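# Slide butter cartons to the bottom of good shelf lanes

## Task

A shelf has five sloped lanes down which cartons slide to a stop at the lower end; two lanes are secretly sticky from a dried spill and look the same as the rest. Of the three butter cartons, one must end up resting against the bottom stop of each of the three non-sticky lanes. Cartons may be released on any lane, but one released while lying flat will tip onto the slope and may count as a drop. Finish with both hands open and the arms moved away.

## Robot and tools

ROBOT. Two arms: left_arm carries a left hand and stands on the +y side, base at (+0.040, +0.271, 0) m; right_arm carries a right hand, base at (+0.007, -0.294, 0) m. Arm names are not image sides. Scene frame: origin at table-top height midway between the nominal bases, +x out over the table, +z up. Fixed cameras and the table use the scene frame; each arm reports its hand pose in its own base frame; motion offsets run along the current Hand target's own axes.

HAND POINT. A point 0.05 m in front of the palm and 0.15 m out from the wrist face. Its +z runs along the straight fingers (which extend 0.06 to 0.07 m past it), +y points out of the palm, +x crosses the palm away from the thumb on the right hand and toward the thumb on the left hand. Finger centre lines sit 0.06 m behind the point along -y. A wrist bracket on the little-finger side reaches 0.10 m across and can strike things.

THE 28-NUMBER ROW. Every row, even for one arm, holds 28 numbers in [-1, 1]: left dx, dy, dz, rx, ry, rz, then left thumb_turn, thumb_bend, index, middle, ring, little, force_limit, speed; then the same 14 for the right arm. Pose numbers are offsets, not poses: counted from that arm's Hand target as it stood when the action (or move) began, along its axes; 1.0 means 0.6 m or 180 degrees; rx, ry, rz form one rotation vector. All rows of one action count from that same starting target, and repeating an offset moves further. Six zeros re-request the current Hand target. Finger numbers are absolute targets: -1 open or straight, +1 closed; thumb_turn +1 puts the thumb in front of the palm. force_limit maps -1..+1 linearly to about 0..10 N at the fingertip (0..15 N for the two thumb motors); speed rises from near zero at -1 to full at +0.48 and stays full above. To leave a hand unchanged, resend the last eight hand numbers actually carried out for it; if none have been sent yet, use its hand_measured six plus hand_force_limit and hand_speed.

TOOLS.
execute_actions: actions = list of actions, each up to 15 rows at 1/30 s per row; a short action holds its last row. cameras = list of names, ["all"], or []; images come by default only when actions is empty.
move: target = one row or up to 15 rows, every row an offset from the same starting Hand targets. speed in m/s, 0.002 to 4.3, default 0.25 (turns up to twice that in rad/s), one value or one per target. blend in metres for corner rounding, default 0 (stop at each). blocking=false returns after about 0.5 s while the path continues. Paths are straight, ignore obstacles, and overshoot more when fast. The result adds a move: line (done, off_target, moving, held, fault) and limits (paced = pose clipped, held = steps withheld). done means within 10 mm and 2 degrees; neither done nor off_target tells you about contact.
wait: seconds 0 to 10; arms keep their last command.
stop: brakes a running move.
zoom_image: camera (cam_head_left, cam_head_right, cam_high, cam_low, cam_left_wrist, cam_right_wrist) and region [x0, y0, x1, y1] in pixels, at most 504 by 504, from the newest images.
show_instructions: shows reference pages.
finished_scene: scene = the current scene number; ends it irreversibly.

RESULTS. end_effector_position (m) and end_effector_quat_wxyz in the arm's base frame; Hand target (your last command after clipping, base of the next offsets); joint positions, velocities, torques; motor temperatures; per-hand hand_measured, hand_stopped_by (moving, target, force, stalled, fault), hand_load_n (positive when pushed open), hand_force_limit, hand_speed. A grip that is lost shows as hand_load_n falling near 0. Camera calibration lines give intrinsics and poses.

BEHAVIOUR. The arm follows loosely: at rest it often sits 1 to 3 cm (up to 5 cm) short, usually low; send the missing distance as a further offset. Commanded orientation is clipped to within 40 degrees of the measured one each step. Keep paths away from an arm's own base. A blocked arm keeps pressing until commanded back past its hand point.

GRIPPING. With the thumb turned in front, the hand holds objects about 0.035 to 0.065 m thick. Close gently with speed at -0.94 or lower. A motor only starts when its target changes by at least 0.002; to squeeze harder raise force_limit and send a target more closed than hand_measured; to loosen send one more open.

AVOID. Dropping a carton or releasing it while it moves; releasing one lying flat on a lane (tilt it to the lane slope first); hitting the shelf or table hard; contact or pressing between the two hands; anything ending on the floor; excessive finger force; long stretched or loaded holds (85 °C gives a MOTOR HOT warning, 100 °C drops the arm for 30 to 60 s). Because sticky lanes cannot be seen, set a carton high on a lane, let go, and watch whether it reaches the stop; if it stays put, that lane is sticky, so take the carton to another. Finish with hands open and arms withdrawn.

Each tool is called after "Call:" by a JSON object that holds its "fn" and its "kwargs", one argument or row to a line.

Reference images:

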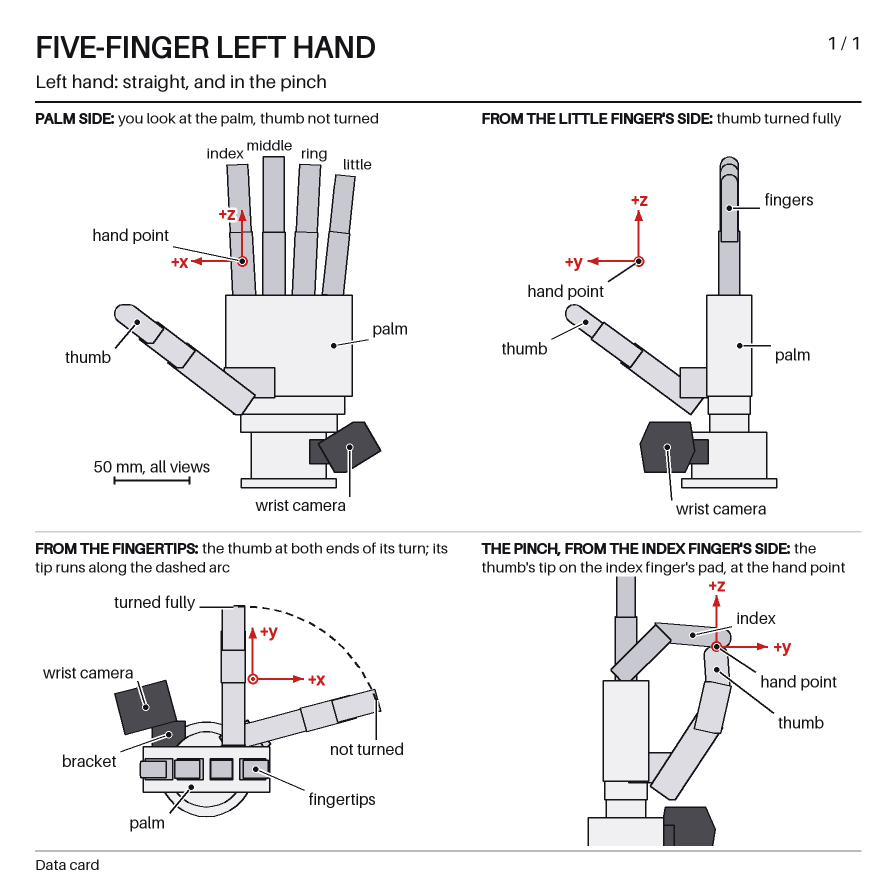

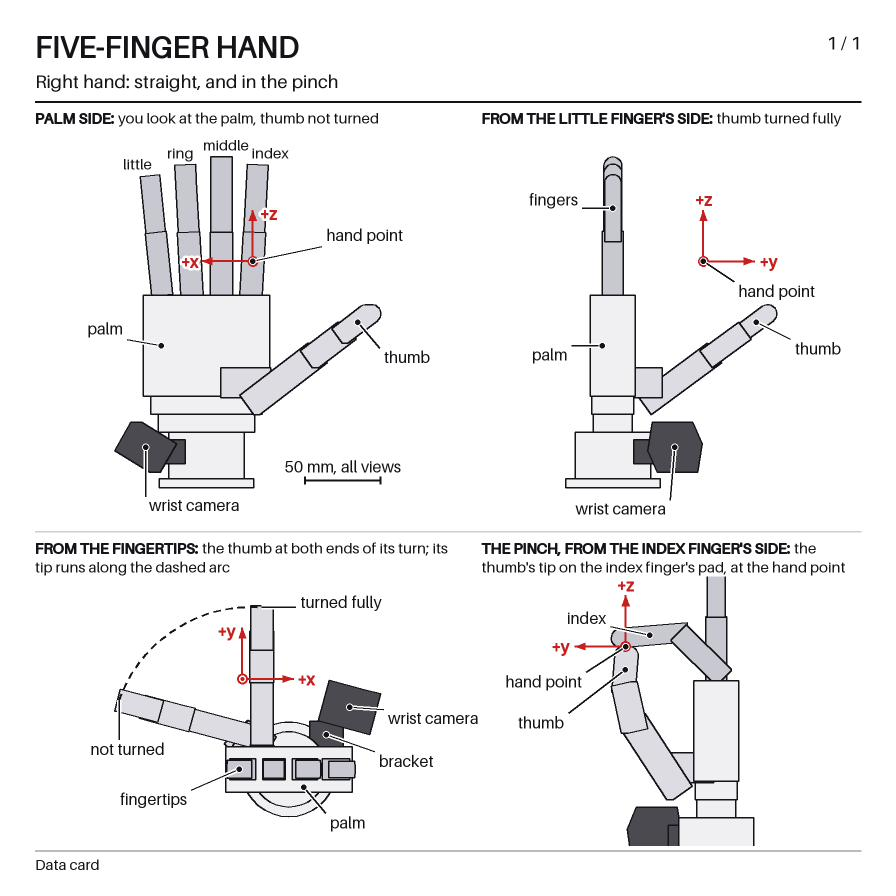

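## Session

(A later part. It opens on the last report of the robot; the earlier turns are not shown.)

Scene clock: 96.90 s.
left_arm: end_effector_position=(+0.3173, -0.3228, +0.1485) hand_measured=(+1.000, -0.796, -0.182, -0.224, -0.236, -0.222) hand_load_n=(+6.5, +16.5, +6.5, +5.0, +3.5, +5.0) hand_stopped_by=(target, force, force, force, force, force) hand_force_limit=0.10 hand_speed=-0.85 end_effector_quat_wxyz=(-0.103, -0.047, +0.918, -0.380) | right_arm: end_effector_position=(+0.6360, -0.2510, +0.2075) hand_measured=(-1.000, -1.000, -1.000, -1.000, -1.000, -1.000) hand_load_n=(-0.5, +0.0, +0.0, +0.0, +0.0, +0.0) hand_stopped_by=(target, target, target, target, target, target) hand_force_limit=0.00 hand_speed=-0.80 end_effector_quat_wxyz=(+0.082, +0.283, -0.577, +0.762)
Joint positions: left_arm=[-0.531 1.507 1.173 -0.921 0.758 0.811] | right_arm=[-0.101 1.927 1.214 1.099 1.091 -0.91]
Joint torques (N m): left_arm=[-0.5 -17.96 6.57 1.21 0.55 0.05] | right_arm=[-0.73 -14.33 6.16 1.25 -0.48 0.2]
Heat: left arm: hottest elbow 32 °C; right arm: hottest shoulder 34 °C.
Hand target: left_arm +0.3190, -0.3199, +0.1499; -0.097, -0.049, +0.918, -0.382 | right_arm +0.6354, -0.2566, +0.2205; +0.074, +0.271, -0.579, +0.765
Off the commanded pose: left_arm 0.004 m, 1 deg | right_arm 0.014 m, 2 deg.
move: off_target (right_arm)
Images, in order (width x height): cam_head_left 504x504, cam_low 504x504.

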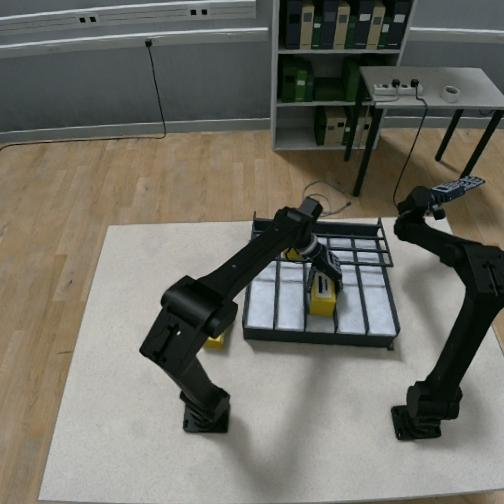

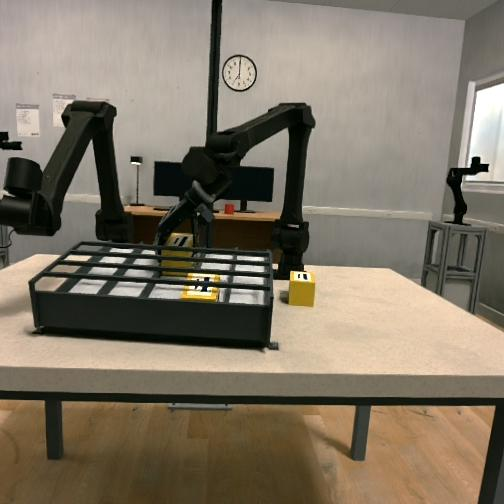

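Call:
{"fn": "move", "kwargs": {
  "target": [
    [-0.0027,0.0138,0.0022,0,0,0,1,-0.7,-0.1,-0.1,-0.1,-0.1,0.1,-0.85,0,0,0,0,0,0,-1,-1,-1,-1,-1,-1,0,-0.8]
  ],
  "speed": 0.08,
  "cameras": []
}}

Scene clock: 98.30 s.
left_arm: end_effector_position=(+0.3177, -0.3214, +0.1477) hand_measured=(+1.000, -0.796, -0.182, -0.224, -0.236, -0.222) hand_load_n=(+6.5, +16.0, +6.0, +5.5, +3.0, +5.0) hand_stopped_by=(target, force, force, force, force, force) hand_force_limit=0.10 hand_speed=-0.85 end_effector_quat_wxyz=(-0.102, -0.047, +0.916, -0.385) | right_arm: end_effector_position=(+0.6360, -0.2510, +0.2075) hand_measured=(-1.000, -1.000, -1.000, -1.000, -1.000, -1.000) hand_load_n=(+0.0, +0.0, +0.0, +0.0, +0.0, +0.0) hand_stopped_by=(target, target, target, target, target, target) hand_force_limit=0.00 hand_speed=-0.80 end_effector_quat_wxyz=(+0.082, +0.283, -0.577, +0.762)
Joint positions: left_arm=[-0.524 1.502 1.161 -0.907 0.768 0.812] | right_arm=[-0.101 1.927 1.214 1.099 1.091 -0.91]
Joint torques (N m): left_arm=[-0.38 -17.2 6.2 1.01 0.32 0.15] | right_arm=[-0.79 -14.56 6.27 1.29 -0.52 0.2]
Heat: left arm: hottest elbow 32 °C; right arm: hottest shoulder 34 °C.
Hand target: left_arm +0.3189, -0.3149, +0.1429; -0.097, -0.049, +0.918, -0.382 | right_arm +0.6354, -0.2566, +0.2205; +0.074, +0.271, -0.579, +0.765
Off the commanded pose: left_arm 0.008 m, 1 deg | right_arm 0.014 m, 2 deg.
move: off_target (right_arm)
No camera images: "cameras" was empty.

Call:
{"fn": "move", "kwargs": {
  "target": [0,0,0,0,0,0,1,-1,-0.4,-0.4,-0.4,-0.4,0.1,-0.3,0,0,0,0,0,0,-1,-1,-1,-1,-1,-1,0,-0.8],
  "speed": 0.08,
  "cameras": ["cam_low","cam_head_left","cam_left_wrist"]
}}

Scene clock: 101.63 s.
left_arm: end_effector_position=(+0.3184, -0.3175, +0.1460) hand_measured=(+1.000, -1.000, -0.400, -0.400, -0.400, -0.400) hand_load_n=(+0.0, +0.0, +0.0, +0.0, +0.0, +0.0) hand_stopped_by=(target, target, target, target, target, target) hand_force_limit=0.10 hand_speed=-0.30 end_effector_quat_wxyz=(-0.100, -0.051, +0.917, -0.383) | right_arm: end_effector_position=(+0.6360, -0.2510, +0.2075) hand_measured=(-1.000, -1.000, -1.000, -1.000, -1.000, -1.000) hand_load_n=(+0.0, +0.0, +0.0, +0.0, +0.0, +0.0) hand_stopped_by=(target, target, target, target, target, target) hand_force_limit=0.00 hand_speed=-0.80 end_effector_quat_wxyz=(+0.082, +0.283, -0.577, +0.762)
Joint positions: left_arm=[-0.518 1.498 1.155 -0.907 0.762 0.812] | right_arm=[-0.101 1.927 1.214 1.099 1.091 -0.91]
Joint torques (N m): left_arm=[-0.91 -16.73 6.74 0.98 0.53 0.13] | right_arm=[-0.62 -14.39 6.24 1.25 -0.49 0.19]
Heat: left arm: hottest elbow 32 °C; right arm: hottest shoulder 34 °C.
Hand target: left_arm +0.3190, -0.3149, +0.1428; -0.097, -0.049, +0.918, -0.382 | right_arm +0.6354, -0.2566, +0.2205; +0.074, +0.271, -0.579, +0.765
Off the commanded pose: left_arm 0.004 m, 0 deg | right_arm 0.014 m, 2 deg.
move: off_target (right_arm)
camera_calibration:
cam_left_wrist: T_world_to_cam=[[-0.0509585, -0.688975, 0.722991, -0.31246], [-0.723233, 0.524694, 0.449033, 0.320194], [-0.688722, -0.500009, -0.525027, 0.252144], [0, 0, 0, 1]] pos_world=[0.389309, -0.257207, 0.21451]
Images, in order (width x height): cam_head_left 504x504, cam_low 504x504, cam_left_wrist 672x504.

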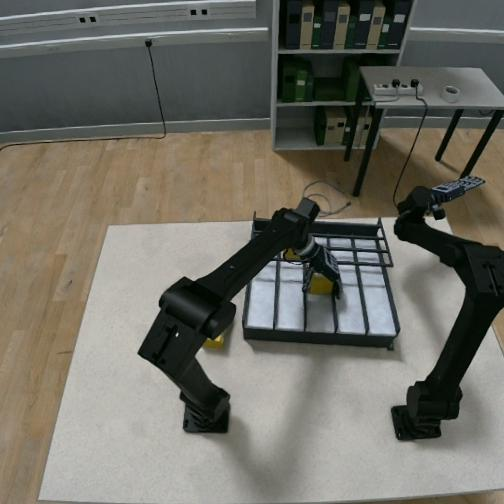

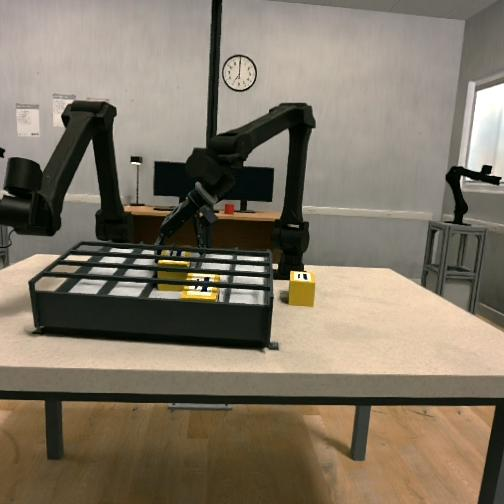

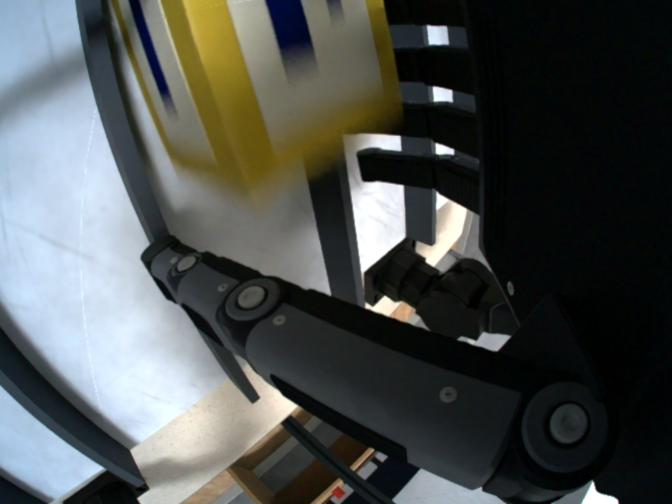

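Call:
{"fn": "move", "kwargs": {
  "target": [
    [0.0323,-0.1038,-0.1035,0,0,0,1,-1,-0.4,-0.4,-0.4,-0.4,0.1,-0.3,0,0,0,0,0,0,-1,-1,-1,-1,-1,-1,0,-0.8],
    [0.1133,0.3728,-0.3442,0.034,-0.017,0.0772,1,-1,-0.6,-0.6,-0.6,-0.6,0.1,0,0,0,0,0,0,0,-1,-1,-1,-1,-1,-1,0,-0.8]
  ],
  "speed": [0.2,0.3],
  "blend": [0.03,0],
  "cameras": ["cam_left_wrist","cam_head_left"]
}}

Call:
{"fn": "zoom_image", "kwargs": {
  "camera": "cam_left_wrist",
  "region": [60, 0, 360, 300]
}}

Scene clock: 106.60 s.
left_arm: end_effector_position=(+0.2386, -0.0160, +0.1420) hand_measured=(+1.000, -1.000, -0.600, -0.600, -0.600, -0.600) hand_load_n=(+0.0, +0.0, +0.0, +0.0, +0.0, +0.0) hand_stopped_by=(target, target, target, target, target, target) hand_force_limit=0.10 hand_speed=0.00 end_effector_quat_wxyz=(-0.024, +0.017, +0.911, -0.412) | right_arm: end_effector_position=(+0.6360, -0.2510, +0.2075) hand_measured=(-1.000, -1.000, -1.000, -1.000, -1.000, -1.000) hand_load_n=(+0.0, +0.0, +0.0, +0.0, +0.0, +0.0) hand_stopped_by=(target, target, target, target, target, target) hand_force_limit=0.00 hand_speed=-0.80 end_effector_quat_wxyz=(+0.082, +0.283, -0.577, +0.762)
Joint positions: left_arm=[0.307 1.239 0.896 -1.631 0.771 2.081] | right_arm=[-0.101 1.927 1.214 1.099 1.091 -0.91]
Joint torques (N m): left_arm=[-0.85 -8.88 7.87 -0.64 0.58 0.18] | right_arm=[-0.85 -14.21 6.11 1.2 -0.51 0.21]
Heat: left arm: hottest elbow 32 °C; right arm: hottest shoulder 34 °C.
Hand target: left_arm +0.2448, -0.0120, +0.1452; -0.023, +0.047, +0.898, -0.438 | right_arm +0.6354, -0.2566, +0.2205; +0.074, +0.271, -0.579, +0.765
Off the commanded pose: left_arm 0.008 m, 5 deg | right_arm 0.014 m, 2 deg.
joint sent to its limit (left arm) — joint 6 (wrist roll), upper limit. The joint targets are off in orientation, not in position.
move: off_target (left_arm, right_arm); target 2's new numbers were sent with left_arm's hand 0.008 m and 5 deg from that target
camera_calibration:
cam_left_wrist: T_world_to_cam=[[-0.233609, -0.633944, 0.737253, -0.0633989], [-0.758959, 0.592846, 0.269285, 0.141176], [-0.607789, -0.496638, -0.619632, 0.340002], [0, 0, 0, 1]] pos_world=[0.298986, 0.0449709, 0.219401]
Images, in order (width x height): cam_head_left 504x504, cam_left_wrist 672x504.

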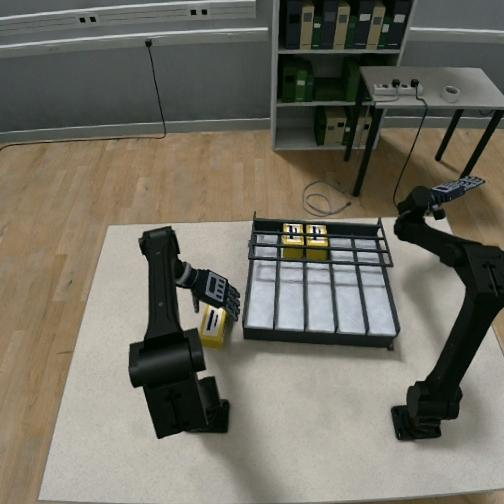

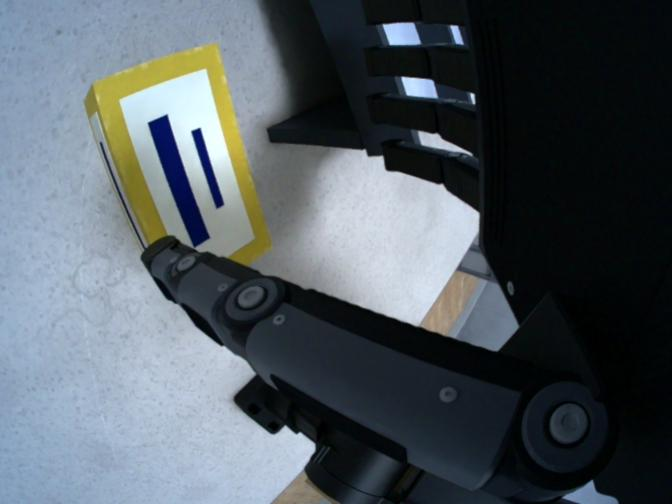

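Scaled by 1.680 from the camera's 672x504 image, which has a finer 960x720 frame.

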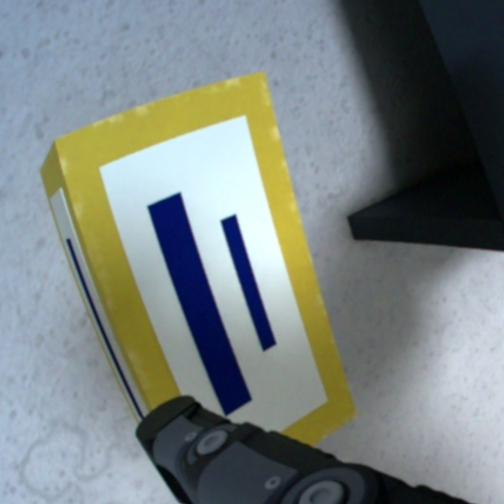

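Call:
{"fn": "move", "kwargs": {
  "target": [
    [0.0066,0.1313,0.0897,0,-0.0131,-0.0103,1,-1,-0.6,-0.6,-0.6,-0.6,0.1,0,0,0,0,0,0,0,-1,-1,-1,-1,-1,-1,0,-0.8],
    [0.0066,0.1313,0.0897,0,-0.0131,-0.0103,1,-0.7,-0.1,-0.1,-0.1,-0.1,0.12,-0.85,0,0,0,0,0,0,-1,-1,-1,-1,-1,-1,0,-0.8]
  ],
  "speed": 0.12,
  "cameras": ["cam_left_wrist"]
}}

Scene clock: 112.00 s.
left_arm: end_effector_position=(+0.2419, -0.0079, +0.0550) hand_measured=(+1.000, -0.816, -0.160, -0.202, -0.228, -0.214) hand_load_n=(+6.5, +15.5, +6.5, +6.0, +1.0, +3.5) hand_stopped_by=(target, force, force, force, force, force) hand_force_limit=0.12 hand_speed=-0.85 end_effector_quat_wxyz=(-0.010, +0.002, +0.910, -0.414) | right_arm: end_effector_position=(+0.6360, -0.2510, +0.2075) hand_measured=(-1.000, -1.000, -1.000, -1.000, -1.000, -1.000) hand_load_n=(+0.0, +0.0, +0.0, +0.0, +0.0, +0.0) hand_stopped_by=(target, target, target, target, target, target) hand_force_limit=0.00 hand_speed=-0.80 end_effector_quat_wxyz=(+0.082, +0.283, -0.577, +0.762)
Joint positions: left_arm=[0.344 1.362 0.75 -1.353 0.78 2.083] | right_arm=[-0.101 1.927 1.214 1.099 1.091 -0.91]
Joint torques (N m): left_arm=[-0.56 -9.7 5.29 0.06 0.64 0.16] | right_arm=[-0.79 -14.33 6.22 1.29 -0.53 0.19]
Heat: left arm: hottest elbow 32 °C; right arm: hottest shoulder 34 °C.
Hand target: left_arm +0.2415, -0.0055, +0.0501; -0.012, +0.023, +0.898, -0.438 | right_arm +0.6354, -0.2566, +0.2205; +0.074, +0.271, -0.579, +0.765
Off the commanded pose: left_arm 0.006 m, 4 deg | right_arm 0.014 m, 2 deg.
joint sent to its limit (left arm) — joint 6 (wrist roll), upper limit. The joint targets are off in orientation, not in position.
move: off_target (left_arm, right_arm); target 2's new numbers were sent with left_arm's hand 0.006 m and 4 deg from that target
camera_calibration:
cam_left_wrist: T_world_to_cam=[[-0.217127, -0.639141, 0.737804, 0.00251015], [-0.784816, 0.563746, 0.257398, 0.169004], [-0.580448, -0.523152, -0.624013, 0.285514], [0, 0, 0, 1]] pos_world=[0.298908, 0.0556961, 0.132811]
Images, in order (width x height): cam_left_wrist 672x504.

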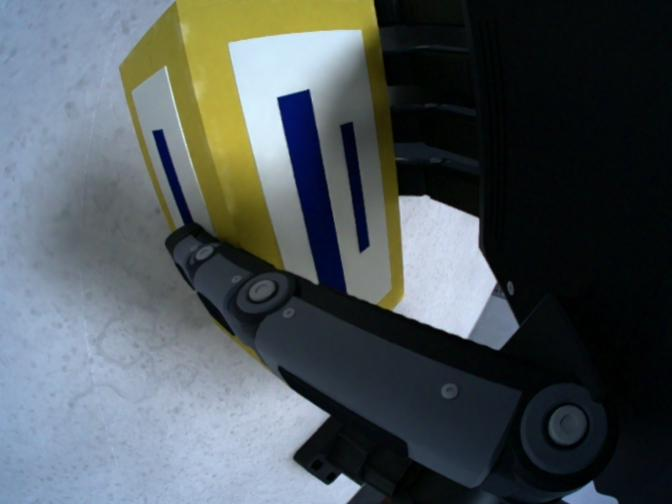

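Call:
{"fn": "move", "kwargs": {
  "target": [
    [0.0003,-0.1574,-0.1228,0,0,0,1,-0.7,-0.1,-0.1,-0.1,-0.1,0.12,-0.85,0,0,0,0,0,0,-1,-1,-1,-1,-1,-1,0,-0.8],
    [-0.1075,-0.3805,-0.0405,-0.0189,0.018,-0.0638,1,-0.7,-0.1,-0.1,-0.1,-0.1,0.12,-0.85,0,0,0,0,0,0,-1,-1,-1,-1,-1,-1,0,-0.8],
    [-0.1753,-0.678,0.326,-0.0189,0.018,-0.0638,1,-0.7,-0.1,-0.1,-0.1,-0.1,0.12,-0.85,0,0,0,0,0,0,-1,-1,-1,-1,-1,-1,0,-0.8]
  ],
  "speed": [0.15,0.2,0.25],
  "blend": [0.02,0.03,0],
  "cameras": ["cam_left_wrist","cam_low","cam_head_left"]
}}

Call:
{"fn": "zoom_image", "kwargs": {
  "camera": "cam_head_left",
  "region": [290, 230, 390, 340]
}}

Scene clock: 122.23 s.
left_arm: end_effector_position=(+0.3082, -0.3961, +0.2143) hand_measured=(+1.000, -0.816, -0.160, -0.202, -0.228, -0.214) hand_load_n=(+6.0, +16.0, +6.0, +6.0, +1.5, +4.0) hand_stopped_by=(target, force, force, force, force, force) hand_force_limit=0.12 hand_speed=-0.85 end_effector_quat_wxyz=(-0.103, -0.059, +0.918, -0.377) | right_arm: end_effector_position=(+0.6360, -0.2510, +0.2075) hand_measured=(-1.000, -1.000, -1.000, -1.000, -1.000, -1.000) hand_load_n=(+0.0, -0.5, +0.0, +0.0, +0.0, +0.0) hand_stopped_by=(target, target, target, target, target, target) hand_force_limit=0.00 hand_speed=-0.80 end_effector_quat_wxyz=(+0.082, +0.283, -0.577, +0.762)
Joint positions: left_arm=[-0.672 1.53 1.367 -0.969 0.697 0.608] | right_arm=[-0.101 1.927 1.214 1.099 1.091 -0.91]
Joint torques (N m): left_arm=[-1.38 -18.43 12.82 1.65 0.92 -0.21] | right_arm=[-0.56 -14.39 6.16 1.24 -0.5 0.21]
Heat: left arm: hottest elbow 32 °C; right arm: hottest shoulder 34 °C.
Hand target: left_arm +0.3257, -0.4149, +0.2501; -0.080, -0.054, +0.908, -0.407 | right_arm +0.6354, -0.2566, +0.2205; +0.074, +0.271, -0.579, +0.765
Off the commanded pose: left_arm 0.044 m, 5 deg | right_arm 0.014 m, 2 deg.
move: off_target (left_arm, right_arm)
camera_calibration:
cam_left_wrist: T_world_to_cam=[[-0.0342384, -0.698674, 0.714621, -0.423656], [-0.723134, 0.510884, 0.464837, 0.314407], [-0.689858, -0.500852, -0.522727, 0.241195], [0, 0, 0, 1]] pos_world=[0.379244, -0.33582, 0.282684]
Images, in order (width x height): cam_head_left 504x504, cam_low 504x504, cam_left_wrist 672x504.

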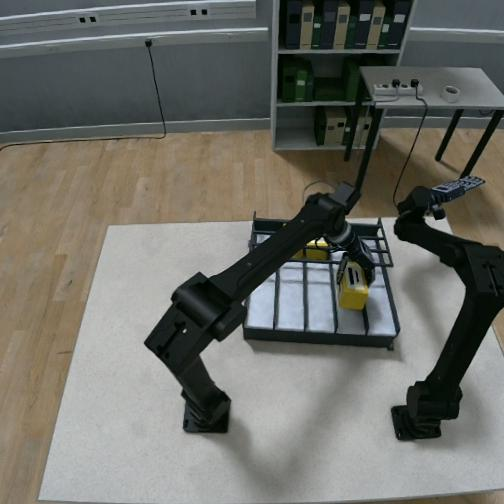

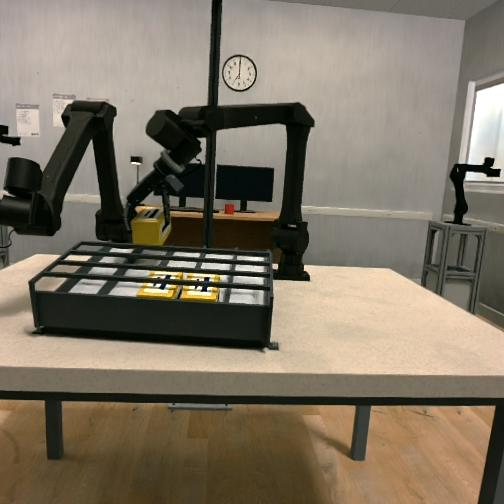

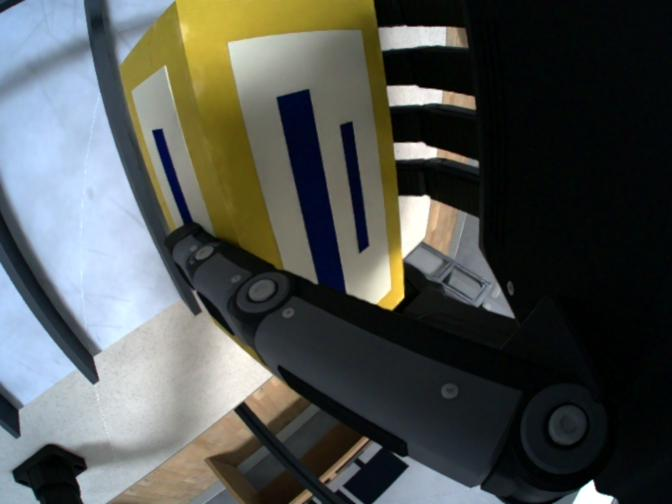

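Scaled by 4.582.

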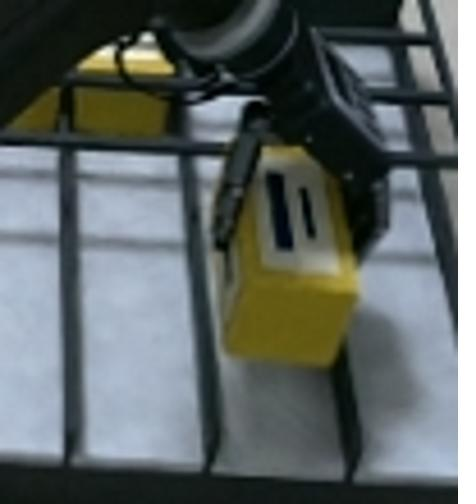

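Call:
{"fn": "move", "kwargs": {
  "target": [-0.0178,0.1117,0.104,0,0,0,1,-0.7,-0.1,-0.1,-0.1,-0.1,0.12,-0.85,0,0,0,0,0,0,-1,-1,-1,-1,-1,-1,0,-0.8],
  "speed": 0.13,
  "cameras": ["cam_low","cam_head_left"]
}}

Call:
{"fn": "zoom_image", "kwargs": {
  "camera": "cam_head_left",
  "region": [310, 260, 380, 340]
}}

Call:
{"fn": "zoom_image", "kwargs": {
  "camera": "cam_low",
  "region": [80, 210, 180, 310]
}}

Scene clock: 124.83 s.
left_arm: end_effector_position=(+0.3166, -0.4063, +0.1474) hand_measured=(+1.000, -0.818, -0.160, -0.202, -0.228, -0.214) hand_load_n=(+5.5, +17.0, +5.0, +4.0, +1.0, +4.0) hand_stopped_by=(target, force, force, force, force, force) hand_force_limit=0.12 hand_speed=-0.85 end_effector_quat_wxyz=(-0.088, -0.057, +0.914, -0.392) | right_arm: end_effector_position=(+0.6360, -0.2510, +0.2075) hand_measured=(-1.000, -1.000, -1.000, -1.000, -1.000, -1.000) hand_load_n=(+0.0, +0.0, +0.0, +0.0, +0.0, +0.0) hand_stopped_by=(target, target, target, target, target, target) hand_force_limit=0.00 hand_speed=-0.80 end_effector_quat_wxyz=(+0.082, +0.283, -0.577, +0.762)
Joint positions: left_arm=[-0.677 1.578 1.235 -0.734 0.692 0.587] | right_arm=[-0.101 1.927 1.214 1.099 1.091 -0.91]
Joint torques (N m): left_arm=[-1.79 -19.43 8.09 2.22 0.85 -0.16] | right_arm=[-0.56 -14.74 6.19 1.24 -0.51 0.19]
Heat: left arm: hottest elbow 33 °C; right arm: hottest shoulder 34 °C.
Hand target: left_arm +0.3189, -0.4169, +0.1582; -0.080, -0.054, +0.908, -0.407 | right_arm +0.6354, -0.2566, +0.2205; +0.074, +0.271, -0.579, +0.765
Off the commanded pose: left_arm 0.015 m, 2 deg | right_arm 0.014 m, 2 deg.
move: off_target (left_arm, right_arm)
Images, in order (width x height): cam_head_left 504x504, cam_low 504x504.

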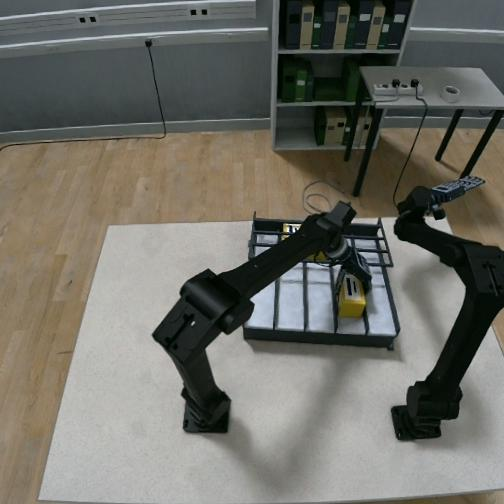

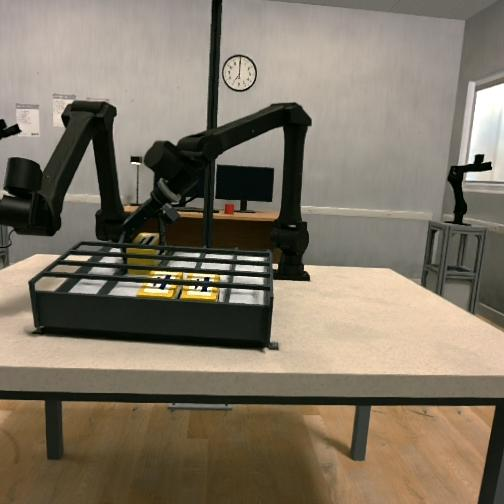

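Scaled by 6.300.

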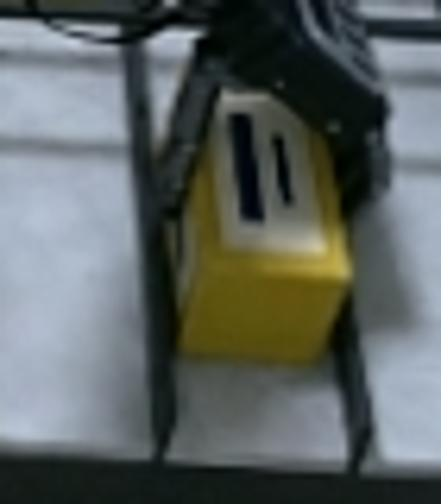

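Scaled by 5.040.

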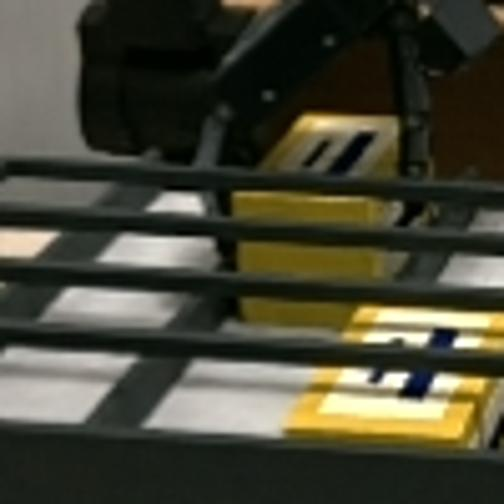

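Call:
{"fn": "move", "kwargs": {
  "target": [
    [-0.0019,0.0073,0.0065,0,0,0,1,-0.7,-0.1,-0.1,-0.1,-0.1,0.12,-0.85,0,0,0,0,0,0,-1,-1,-1,-1,-1,-1,0,-0.8],
    [-0.0019,0.0073,0.0065,0,0,0,1,-1,-0.4,-0.4,-0.4,-0.4,0.12,-0.3,0,0,0,0,0,0,-1,-1,-1,-1,-1,-1,0,-0.8]
  ],
  "speed": 0.08,
  "cameras": ["cam_low","cam_head_left","cam_left_wrist"]
}}

Scene clock: 127.63 s.
left_arm: end_effector_position=(+0.3190, -0.4107, +0.1506) hand_measured=(+1.000, -1.000, -0.400, -0.400, -0.400, -0.400) hand_load_n=(-0.5, +0.5, +0.0, +0.0, +0.0, +0.0) hand_stopped_by=(target, target, target, target, target, target) hand_force_limit=0.12 hand_speed=-0.30 end_effector_quat_wxyz=(-0.080, -0.055, +0.910, -0.403) | right_arm: end_effector_position=(+0.6360, -0.2510, +0.2075) hand_measured=(-1.000, -1.000, -1.000, -1.000, -1.000, -1.000) hand_load_n=(-0.5, +0.0, +0.0, +0.0, +0.0, +0.0) hand_stopped_by=(target, target, target, target, target, target) hand_force_limit=0.00 hand_speed=-0.80 end_effector_quat_wxyz=(+0.082, +0.283, -0.577, +0.762)
Joint positions: left_arm=[-0.678 1.571 1.229 -0.702 0.697 0.577] | right_arm=[-0.101 1.927 1.214 1.099 1.091 -0.91]
Joint torques (N m): left_arm=[-1.96 -18.02 7.86 1.66 0.65 -0.05] | right_arm=[-0.73 -14.51 6.16 1.22 -0.52 0.19]
Heat: left arm: hottest elbow 33 °C; right arm: hottest shoulder 34 °C.
Hand target: left_arm +0.3189, -0.4170, +0.1523; -0.080, -0.054, +0.908, -0.407 | right_arm +0.6354, -0.2566, +0.2205; +0.074, +0.271, -0.579, +0.765
Off the commanded pose: left_arm 0.006 m, 1 deg | right_arm 0.014 m, 2 deg.
move: off_target (right_arm); target 2's new numbers were sent with left_arm's hand 0.012 m and 2 deg from that target
camera_calibration:
cam_left_wrist: T_world_to_cam=[[-0.0574773, -0.662298, 0.747032, -0.370428], [-0.751084, 0.521638, 0.404681, 0.381773], [-0.6577, -0.537824, -0.527424, 0.18326], [0, 0, 0, 1]] pos_world=[0.385982, -0.345919, 0.218881]
Images, in order (width x height): cam_head_left 504x504, cam_low 504x504, cam_left_wrist 672x504.

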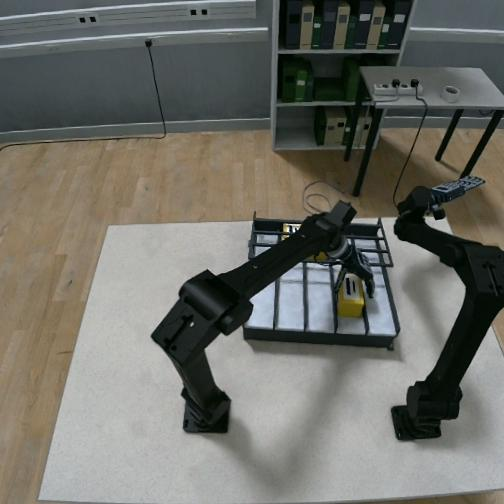

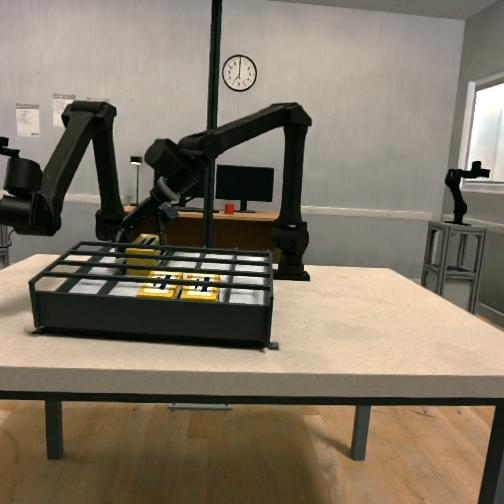

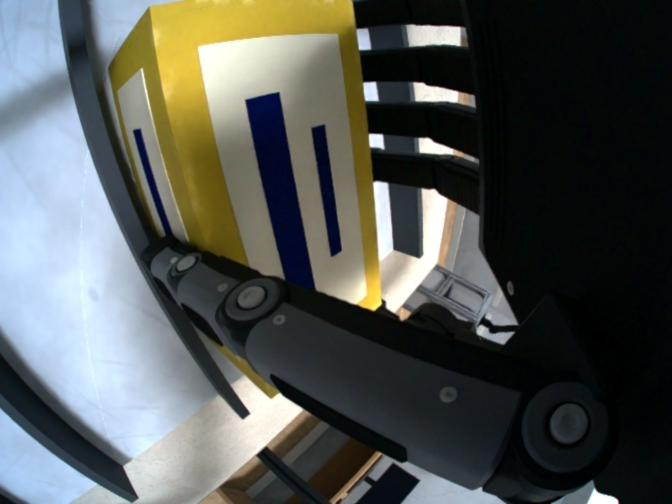

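Call:
{"fn": "move", "kwargs": {
  "target": [-0.0007,0.0138,-0.0156,0,0,0,1,-1,-0.4,-0.4,-0.4,-0.4,0.12,-0.3,0,0,0,0,0,0,-1,-1,-1,-1,-1,-1,0,-0.8],
  "speed": 0.08,
  "cameras": ["cam_head_left","cam_left_wrist"]
}}

Call:
{"fn": "zoom_image", "kwargs": {
  "camera": "cam_head_left",
  "region": [310, 260, 380, 340]
}}

Scene clock: 129.60 s.
left_arm: end_effector_position=(+0.3168, -0.4076, +0.1473) hand_measured=(+1.000, -1.000, -0.400, -0.400, -0.400, -0.400) hand_load_n=(+0.0, +0.0, +0.0, +0.0, +0.0, +0.0) hand_stopped_by=(target, target, target, target, target, target) hand_force_limit=0.12 hand_speed=-0.30 end_effector_quat_wxyz=(-0.086, -0.058, +0.910, -0.402) | right_arm: end_effector_position=(+0.6360, -0.2510, +0.2075) hand_measured=(-1.000, -1.000, -1.000, -1.000, -1.000, -1.000) hand_load_n=(+0.0, +0.0, +0.0, +0.0, +0.0, +0.0) hand_stopped_by=(target, target, target, target, target, target) hand_force_limit=0.00 hand_speed=-0.80 end_effector_quat_wxyz=(+0.082, +0.283, -0.577, +0.762)
Joint positions: left_arm=[-0.673 1.571 1.219 -0.702 0.707 0.577] | right_arm=[-0.101 1.927 1.214 1.099 1.091 -0.91]
Joint torques (N m): left_arm=[-0.85 -19.78 7.17 1.2 0.64 0.14] | right_arm=[-0.5 -14.21 6.17 1.22 -0.51 0.19]
Heat: left arm: hottest elbow 33 °C; right arm: hottest shoulder 34 °C.
Hand target: left_arm +0.3189, -0.4043, +0.1521; -0.080, -0.054, +0.908, -0.407 | right_arm +0.6354, -0.2566, +0.2205; +0.074, +0.271, -0.579, +0.765
Off the commanded pose: left_arm 0.006 m, 1 deg | right_arm 0.014 m, 2 deg.
move: off_target (right_arm)
camera_calibration:
cam_left_wrist: T_world_to_cam=[[-0.0474816, -0.662085, 0.747923, -0.369346], [-0.745633, 0.521733, 0.414519, 0.376608], [-0.664663, -0.537994, -0.518445, 0.182546], [0, 0, 0, 1]] pos_world=[0.384606, -0.342819, 0.214771]
Images, in order (width x height): cam_head_left 504x504, cam_left_wrist 672x504.

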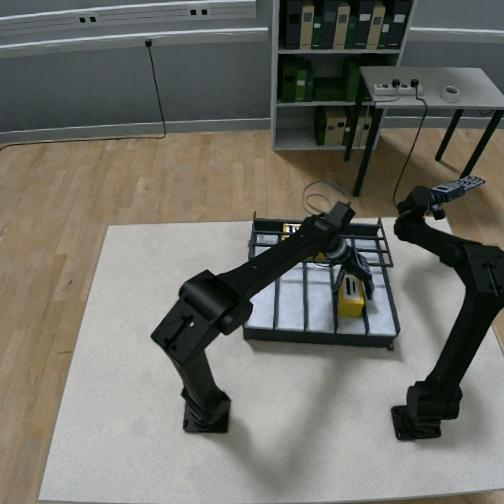

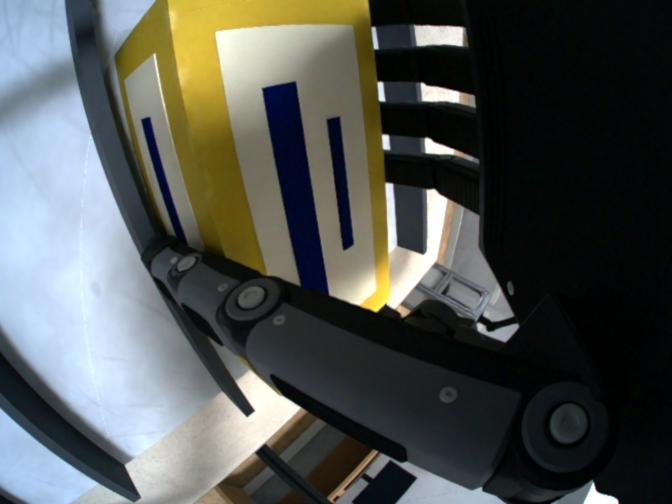

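Scaled by 6.300.

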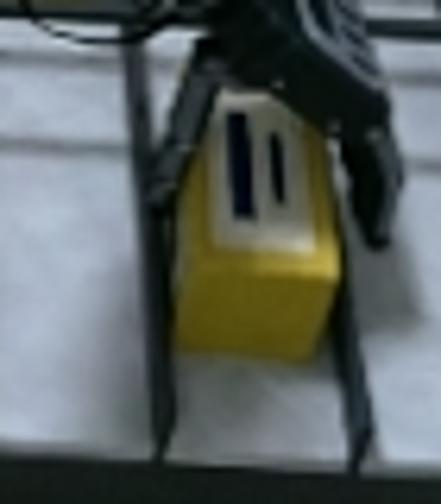

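Call:
{"fn": "move", "kwargs": {
  "target": [0,0,0,0,0,0,1,-0.7,-0.1,-0.1,-0.1,-0.1,0.1,-0.85,0,0,0,0,0,0,-1,-1,-1,-1,-1,-1,0,-0.8],
  "speed": 0.08,
  "cameras": ["cam_left_wrist"]
}}

Scene clock: 131.67 s.
left_arm: end_effector_position=(+0.3174, -0.4064, +0.1470) hand_measured=(+1.000, -0.894, -0.112, -0.156, -0.182, -0.168) hand_load_n=(+6.0, +14.0, +6.5, +7.5, +1.5, +4.0) hand_stopped_by=(target, force, force, force, force, force) hand_force_limit=0.10 hand_speed=-0.85 end_effector_quat_wxyz=(-0.085, -0.057, +0.910, -0.403) | right_arm: end_effector_position=(+0.6360, -0.2510, +0.2075) hand_measured=(-1.000, -1.000, -1.000, -1.000, -1.000, -1.000) hand_load_n=(-0.5, +0.0, +0.0, +0.0, -0.5, +0.0) hand_stopped_by=(target, target, target, target, target, target) hand_force_limit=0.00 hand_speed=-0.80 end_effector_quat_wxyz=(+0.082, +0.283, -0.577, +0.762)
Joint positions: left_arm=[-0.671 1.571 1.217 -0.702 0.707 0.582] | right_arm=[-0.101 1.927 1.214 1.099 1.091 -0.91]
Joint torques (N m): left_arm=[-0.85 -19.6 7.27 1.14 0.63 0.1] | right_arm=[-0.73 -14.74 6.16 1.29 -0.51 0.2]
Heat: left arm: hottest elbow 33 °C; right arm: hottest shoulder 34 °C.
Hand target: left_arm +0.3189, -0.4044, +0.1522; -0.080, -0.054, +0.908, -0.407 | right_arm +0.6354, -0.2566, +0.2205; +0.074, +0.271, -0.579, +0.765
Off the commanded pose: left_arm 0.006 m, 1 deg | right_arm 0.014 m, 2 deg.
move: off_target (right_arm)
camera_calibration:
cam_left_wrist: T_world_to_cam=[[-0.0500104, -0.661875, 0.747944, -0.3674], [-0.746194, 0.522527, 0.412505, 0.377479], [-0.663848, -0.537482, -0.520019, 0.183629], [0, 0, 0, 1]] pos_world=[0.3852, -0.341719, 0.214573]
Images, in order (width x height): cam_left_wrist 672x504.

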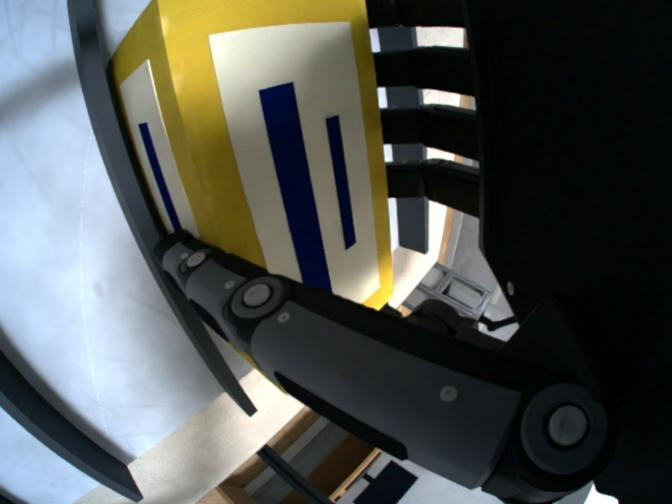

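Call:
{"fn": "move", "kwargs": {
  "target": [
    [0.0315,-0.1218,-0.1092,0,0,0,1,-0.7,-0.1,-0.1,-0.1,-0.1,0.1,-0.85,0,0,0,0,0,0,-1,-1,-1,-1,-1,-1,0,-0.8],
    [0.0288,-0.2337,0.0147,0,0,0,1,-0.7,-0.1,-0.1,-0.1,-0.1,0.1,-0.85,0,0,0,0,0,0,-1,-1,-1,-1,-1,-1,0,-0.8]
  ],
  "speed": 0.13,
  "blend": [0.01,0],
  "cameras": ["cam_left_wrist","cam_low","cam_head_left","cam_head_right"]
}}

Call:
{"fn": "zoom_image", "kwargs": {
  "camera": "cam_head_left",
  "region": [320, 230, 420, 340]
}}

Scene clock: 135.07 s.
left_arm: end_effector_position=(+0.3108, -0.4830, +0.2127) hand_measured=(+1.000, -0.894, -0.112, -0.156, -0.182, -0.168) hand_load_n=(+5.5, +14.0, +6.5, +7.5, +1.5, +4.0) hand_stopped_by=(target, force, force, force, force, force) hand_force_limit=0.10 hand_speed=-0.85 end_effector_quat_wxyz=(-0.099, -0.060, +0.920, -0.374) | right_arm: end_effector_position=(+0.6360, -0.2510, +0.2075) hand_measured=(-1.000, -1.000, -1.000, -1.000, -1.000, -1.000) hand_load_n=(-0.5, +0.0, +0.0, +0.0, +0.0, +0.0) hand_stopped_by=(target, target, target, target, target, target) hand_force_limit=0.00 hand_speed=-0.80 end_effector_quat_wxyz=(+0.082, +0.283, -0.577, +0.762)
Joint positions: left_arm=[-0.798 1.672 1.53 -0.905 0.628 0.468] | right_arm=[-0.101 1.927 1.214 1.099 1.091 -0.91]
Joint torques (N m): left_arm=[-1.73 -21.6 13.04 1.66 0.82 -0.17] | right_arm=[-0.62 -14.51 6.17 1.28 -0.5 0.18]
Heat: left arm: hottest elbow 33 °C; right arm: hottest shoulder 34 °C.
Hand target: left_arm +0.3238, -0.5045, +0.2523; -0.080, -0.054, +0.908, -0.407 | right_arm +0.6354, -0.2566, +0.2205; +0.074, +0.271, -0.579, +0.765
Off the commanded pose: left_arm 0.047 m, 5 deg | right_arm 0.014 m, 2 deg.
move: off_target (left_arm, right_arm)
camera_calibration:
cam_left_wrist: T_world_to_cam=[[-0.0356548, -0.704781, 0.708528, -0.484411], [-0.728002, 0.504027, 0.464726, 0.359769], [-0.684647, -0.49924, -0.531053, 0.199516], [0, 0, 0, 1]] pos_world=[0.381239, -0.42313, 0.281979]
Images, in order (width x height): cam_head_left 504x504, cam_head_right 504x504, cam_low 504x504, cam_left_wrist 672x504.

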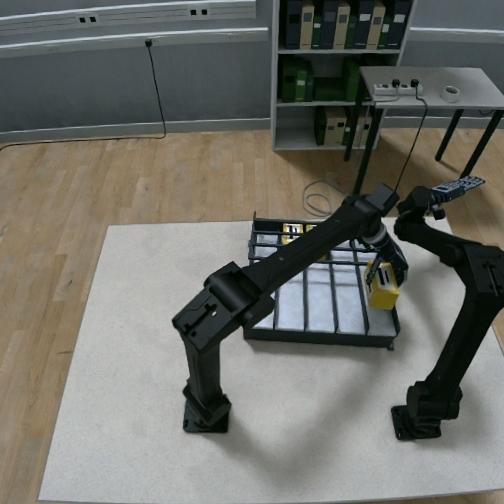

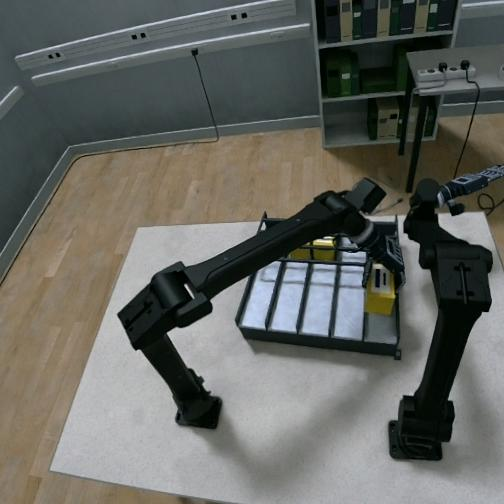

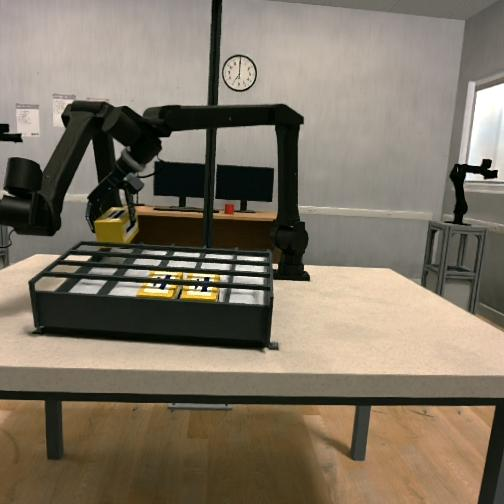

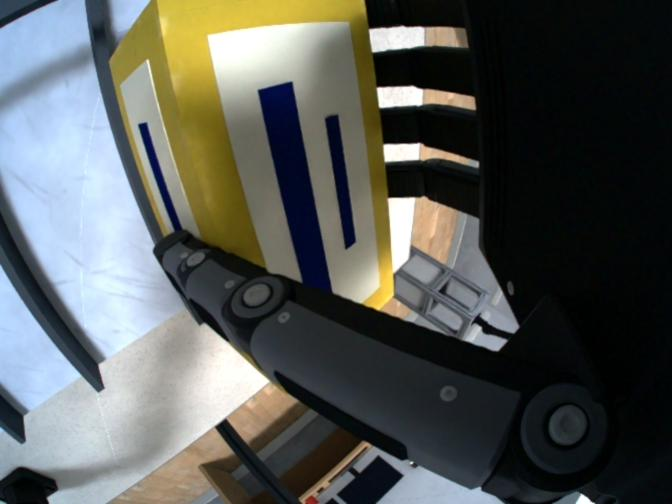

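Scaled by 4.582.

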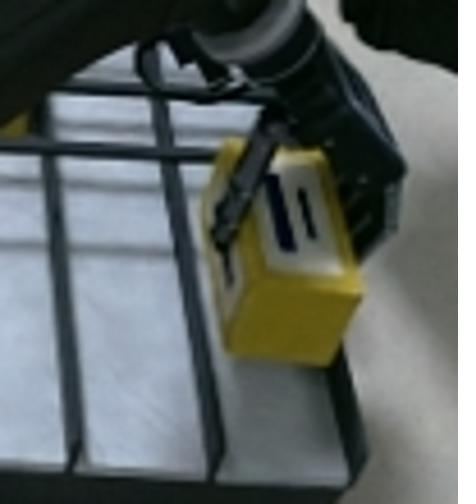

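Call:
{"fn": "move", "kwargs": {
  "target": [-0.0203,0.1164,0.1039,0,0,0,1,-0.7,-0.1,-0.1,-0.1,-0.1,0.1,-0.85,0,0,0,0,0,0,-1,-1,-1,-1,-1,-1,0,-0.8],
  "speed": 0.13,
  "cameras": ["cam_low","cam_head_left"]
}}

Call:
{"fn": "zoom_image", "kwargs": {
  "camera": "cam_head_left",
  "region": [340, 260, 410, 340]
}}

Call:
{"fn": "zoom_image", "kwargs": {
  "camera": "cam_low",
  "region": [40, 210, 140, 310]
}}

Scene clock: 137.40 s.
left_arm: end_effector_position=(+0.3186, -0.4960, +0.1487) hand_measured=(+1.000, -0.896, -0.112, -0.156, -0.182, -0.168) hand_load_n=(+4.5, +14.0, +6.0, +7.5, +1.5, +3.5) hand_stopped_by=(target, force, force, force, force, force) hand_force_limit=0.10 hand_speed=-0.85 end_effector_quat_wxyz=(-0.082, -0.055, +0.913, -0.395) | right_arm: end_effector_position=(+0.6360, -0.2510, +0.2075) hand_measured=(-1.000, -1.000, -1.000, -1.000, -1.000, -1.000) hand_load_n=(+0.0, +0.0, +0.0, +0.0, +0.0, +0.0) hand_stopped_by=(target, target, target, target, target, target) hand_force_limit=0.00 hand_speed=-0.80 end_effector_quat_wxyz=(+0.082, +0.283, -0.577, +0.762)
Joint positions: left_arm=[-0.803 1.712 1.399 -0.667 0.624 0.451] | right_arm=[-0.101 1.927 1.214 1.099 1.091 -0.91]
Joint torques (N m): left_arm=[-1.73 -21.77 8.18 1.89 0.73 -0.06] | right_arm=[-0.73 -14.51 6.24 1.24 -0.5 0.18]
Heat: left arm: hottest elbow 33 °C; right arm: hottest shoulder 34 °C.
Hand target: left_arm +0.3181, -0.5045, +0.1582; -0.080, -0.054, +0.908, -0.407 | right_arm +0.6354, -0.2566, +0.2205; +0.074, +0.271, -0.579, +0.765
Off the commanded pose: left_arm 0.013 m, 2 deg | right_arm 0.014 m, 2 deg.
move: off_target (left_arm, right_arm)
Images, in order (width x height): cam_head_left 504x504, cam_low 504x504.

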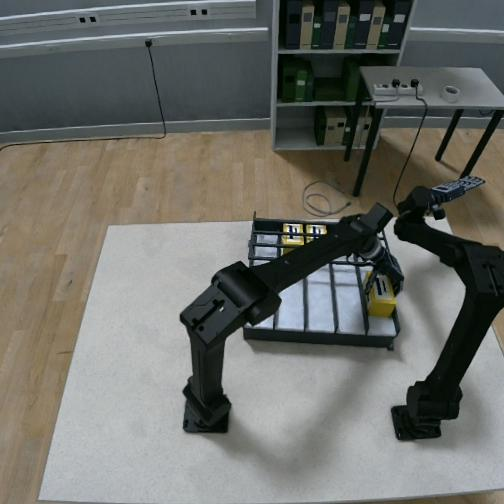

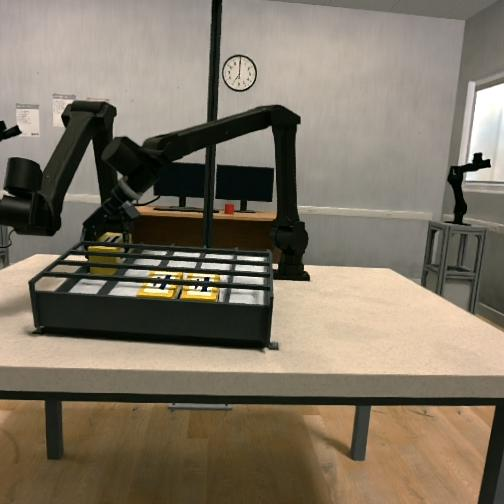

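Scaled by 6.300.

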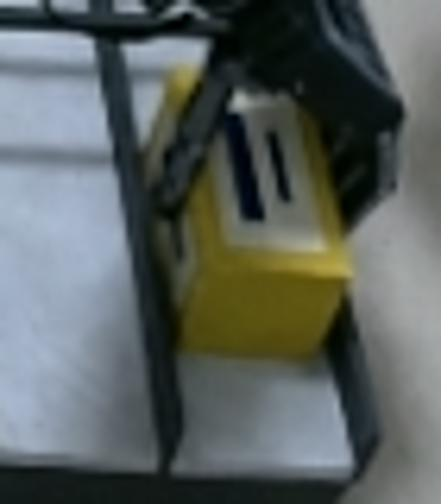

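Scaled by 5.040.

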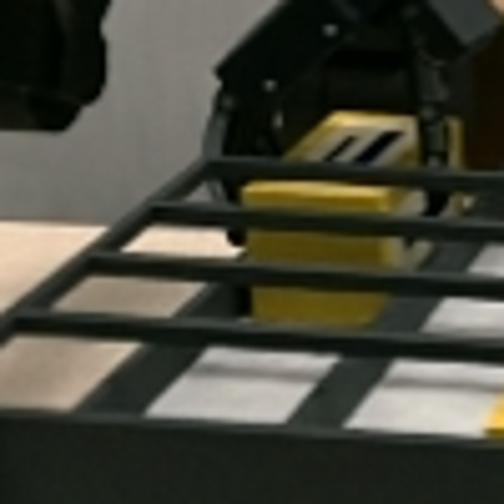

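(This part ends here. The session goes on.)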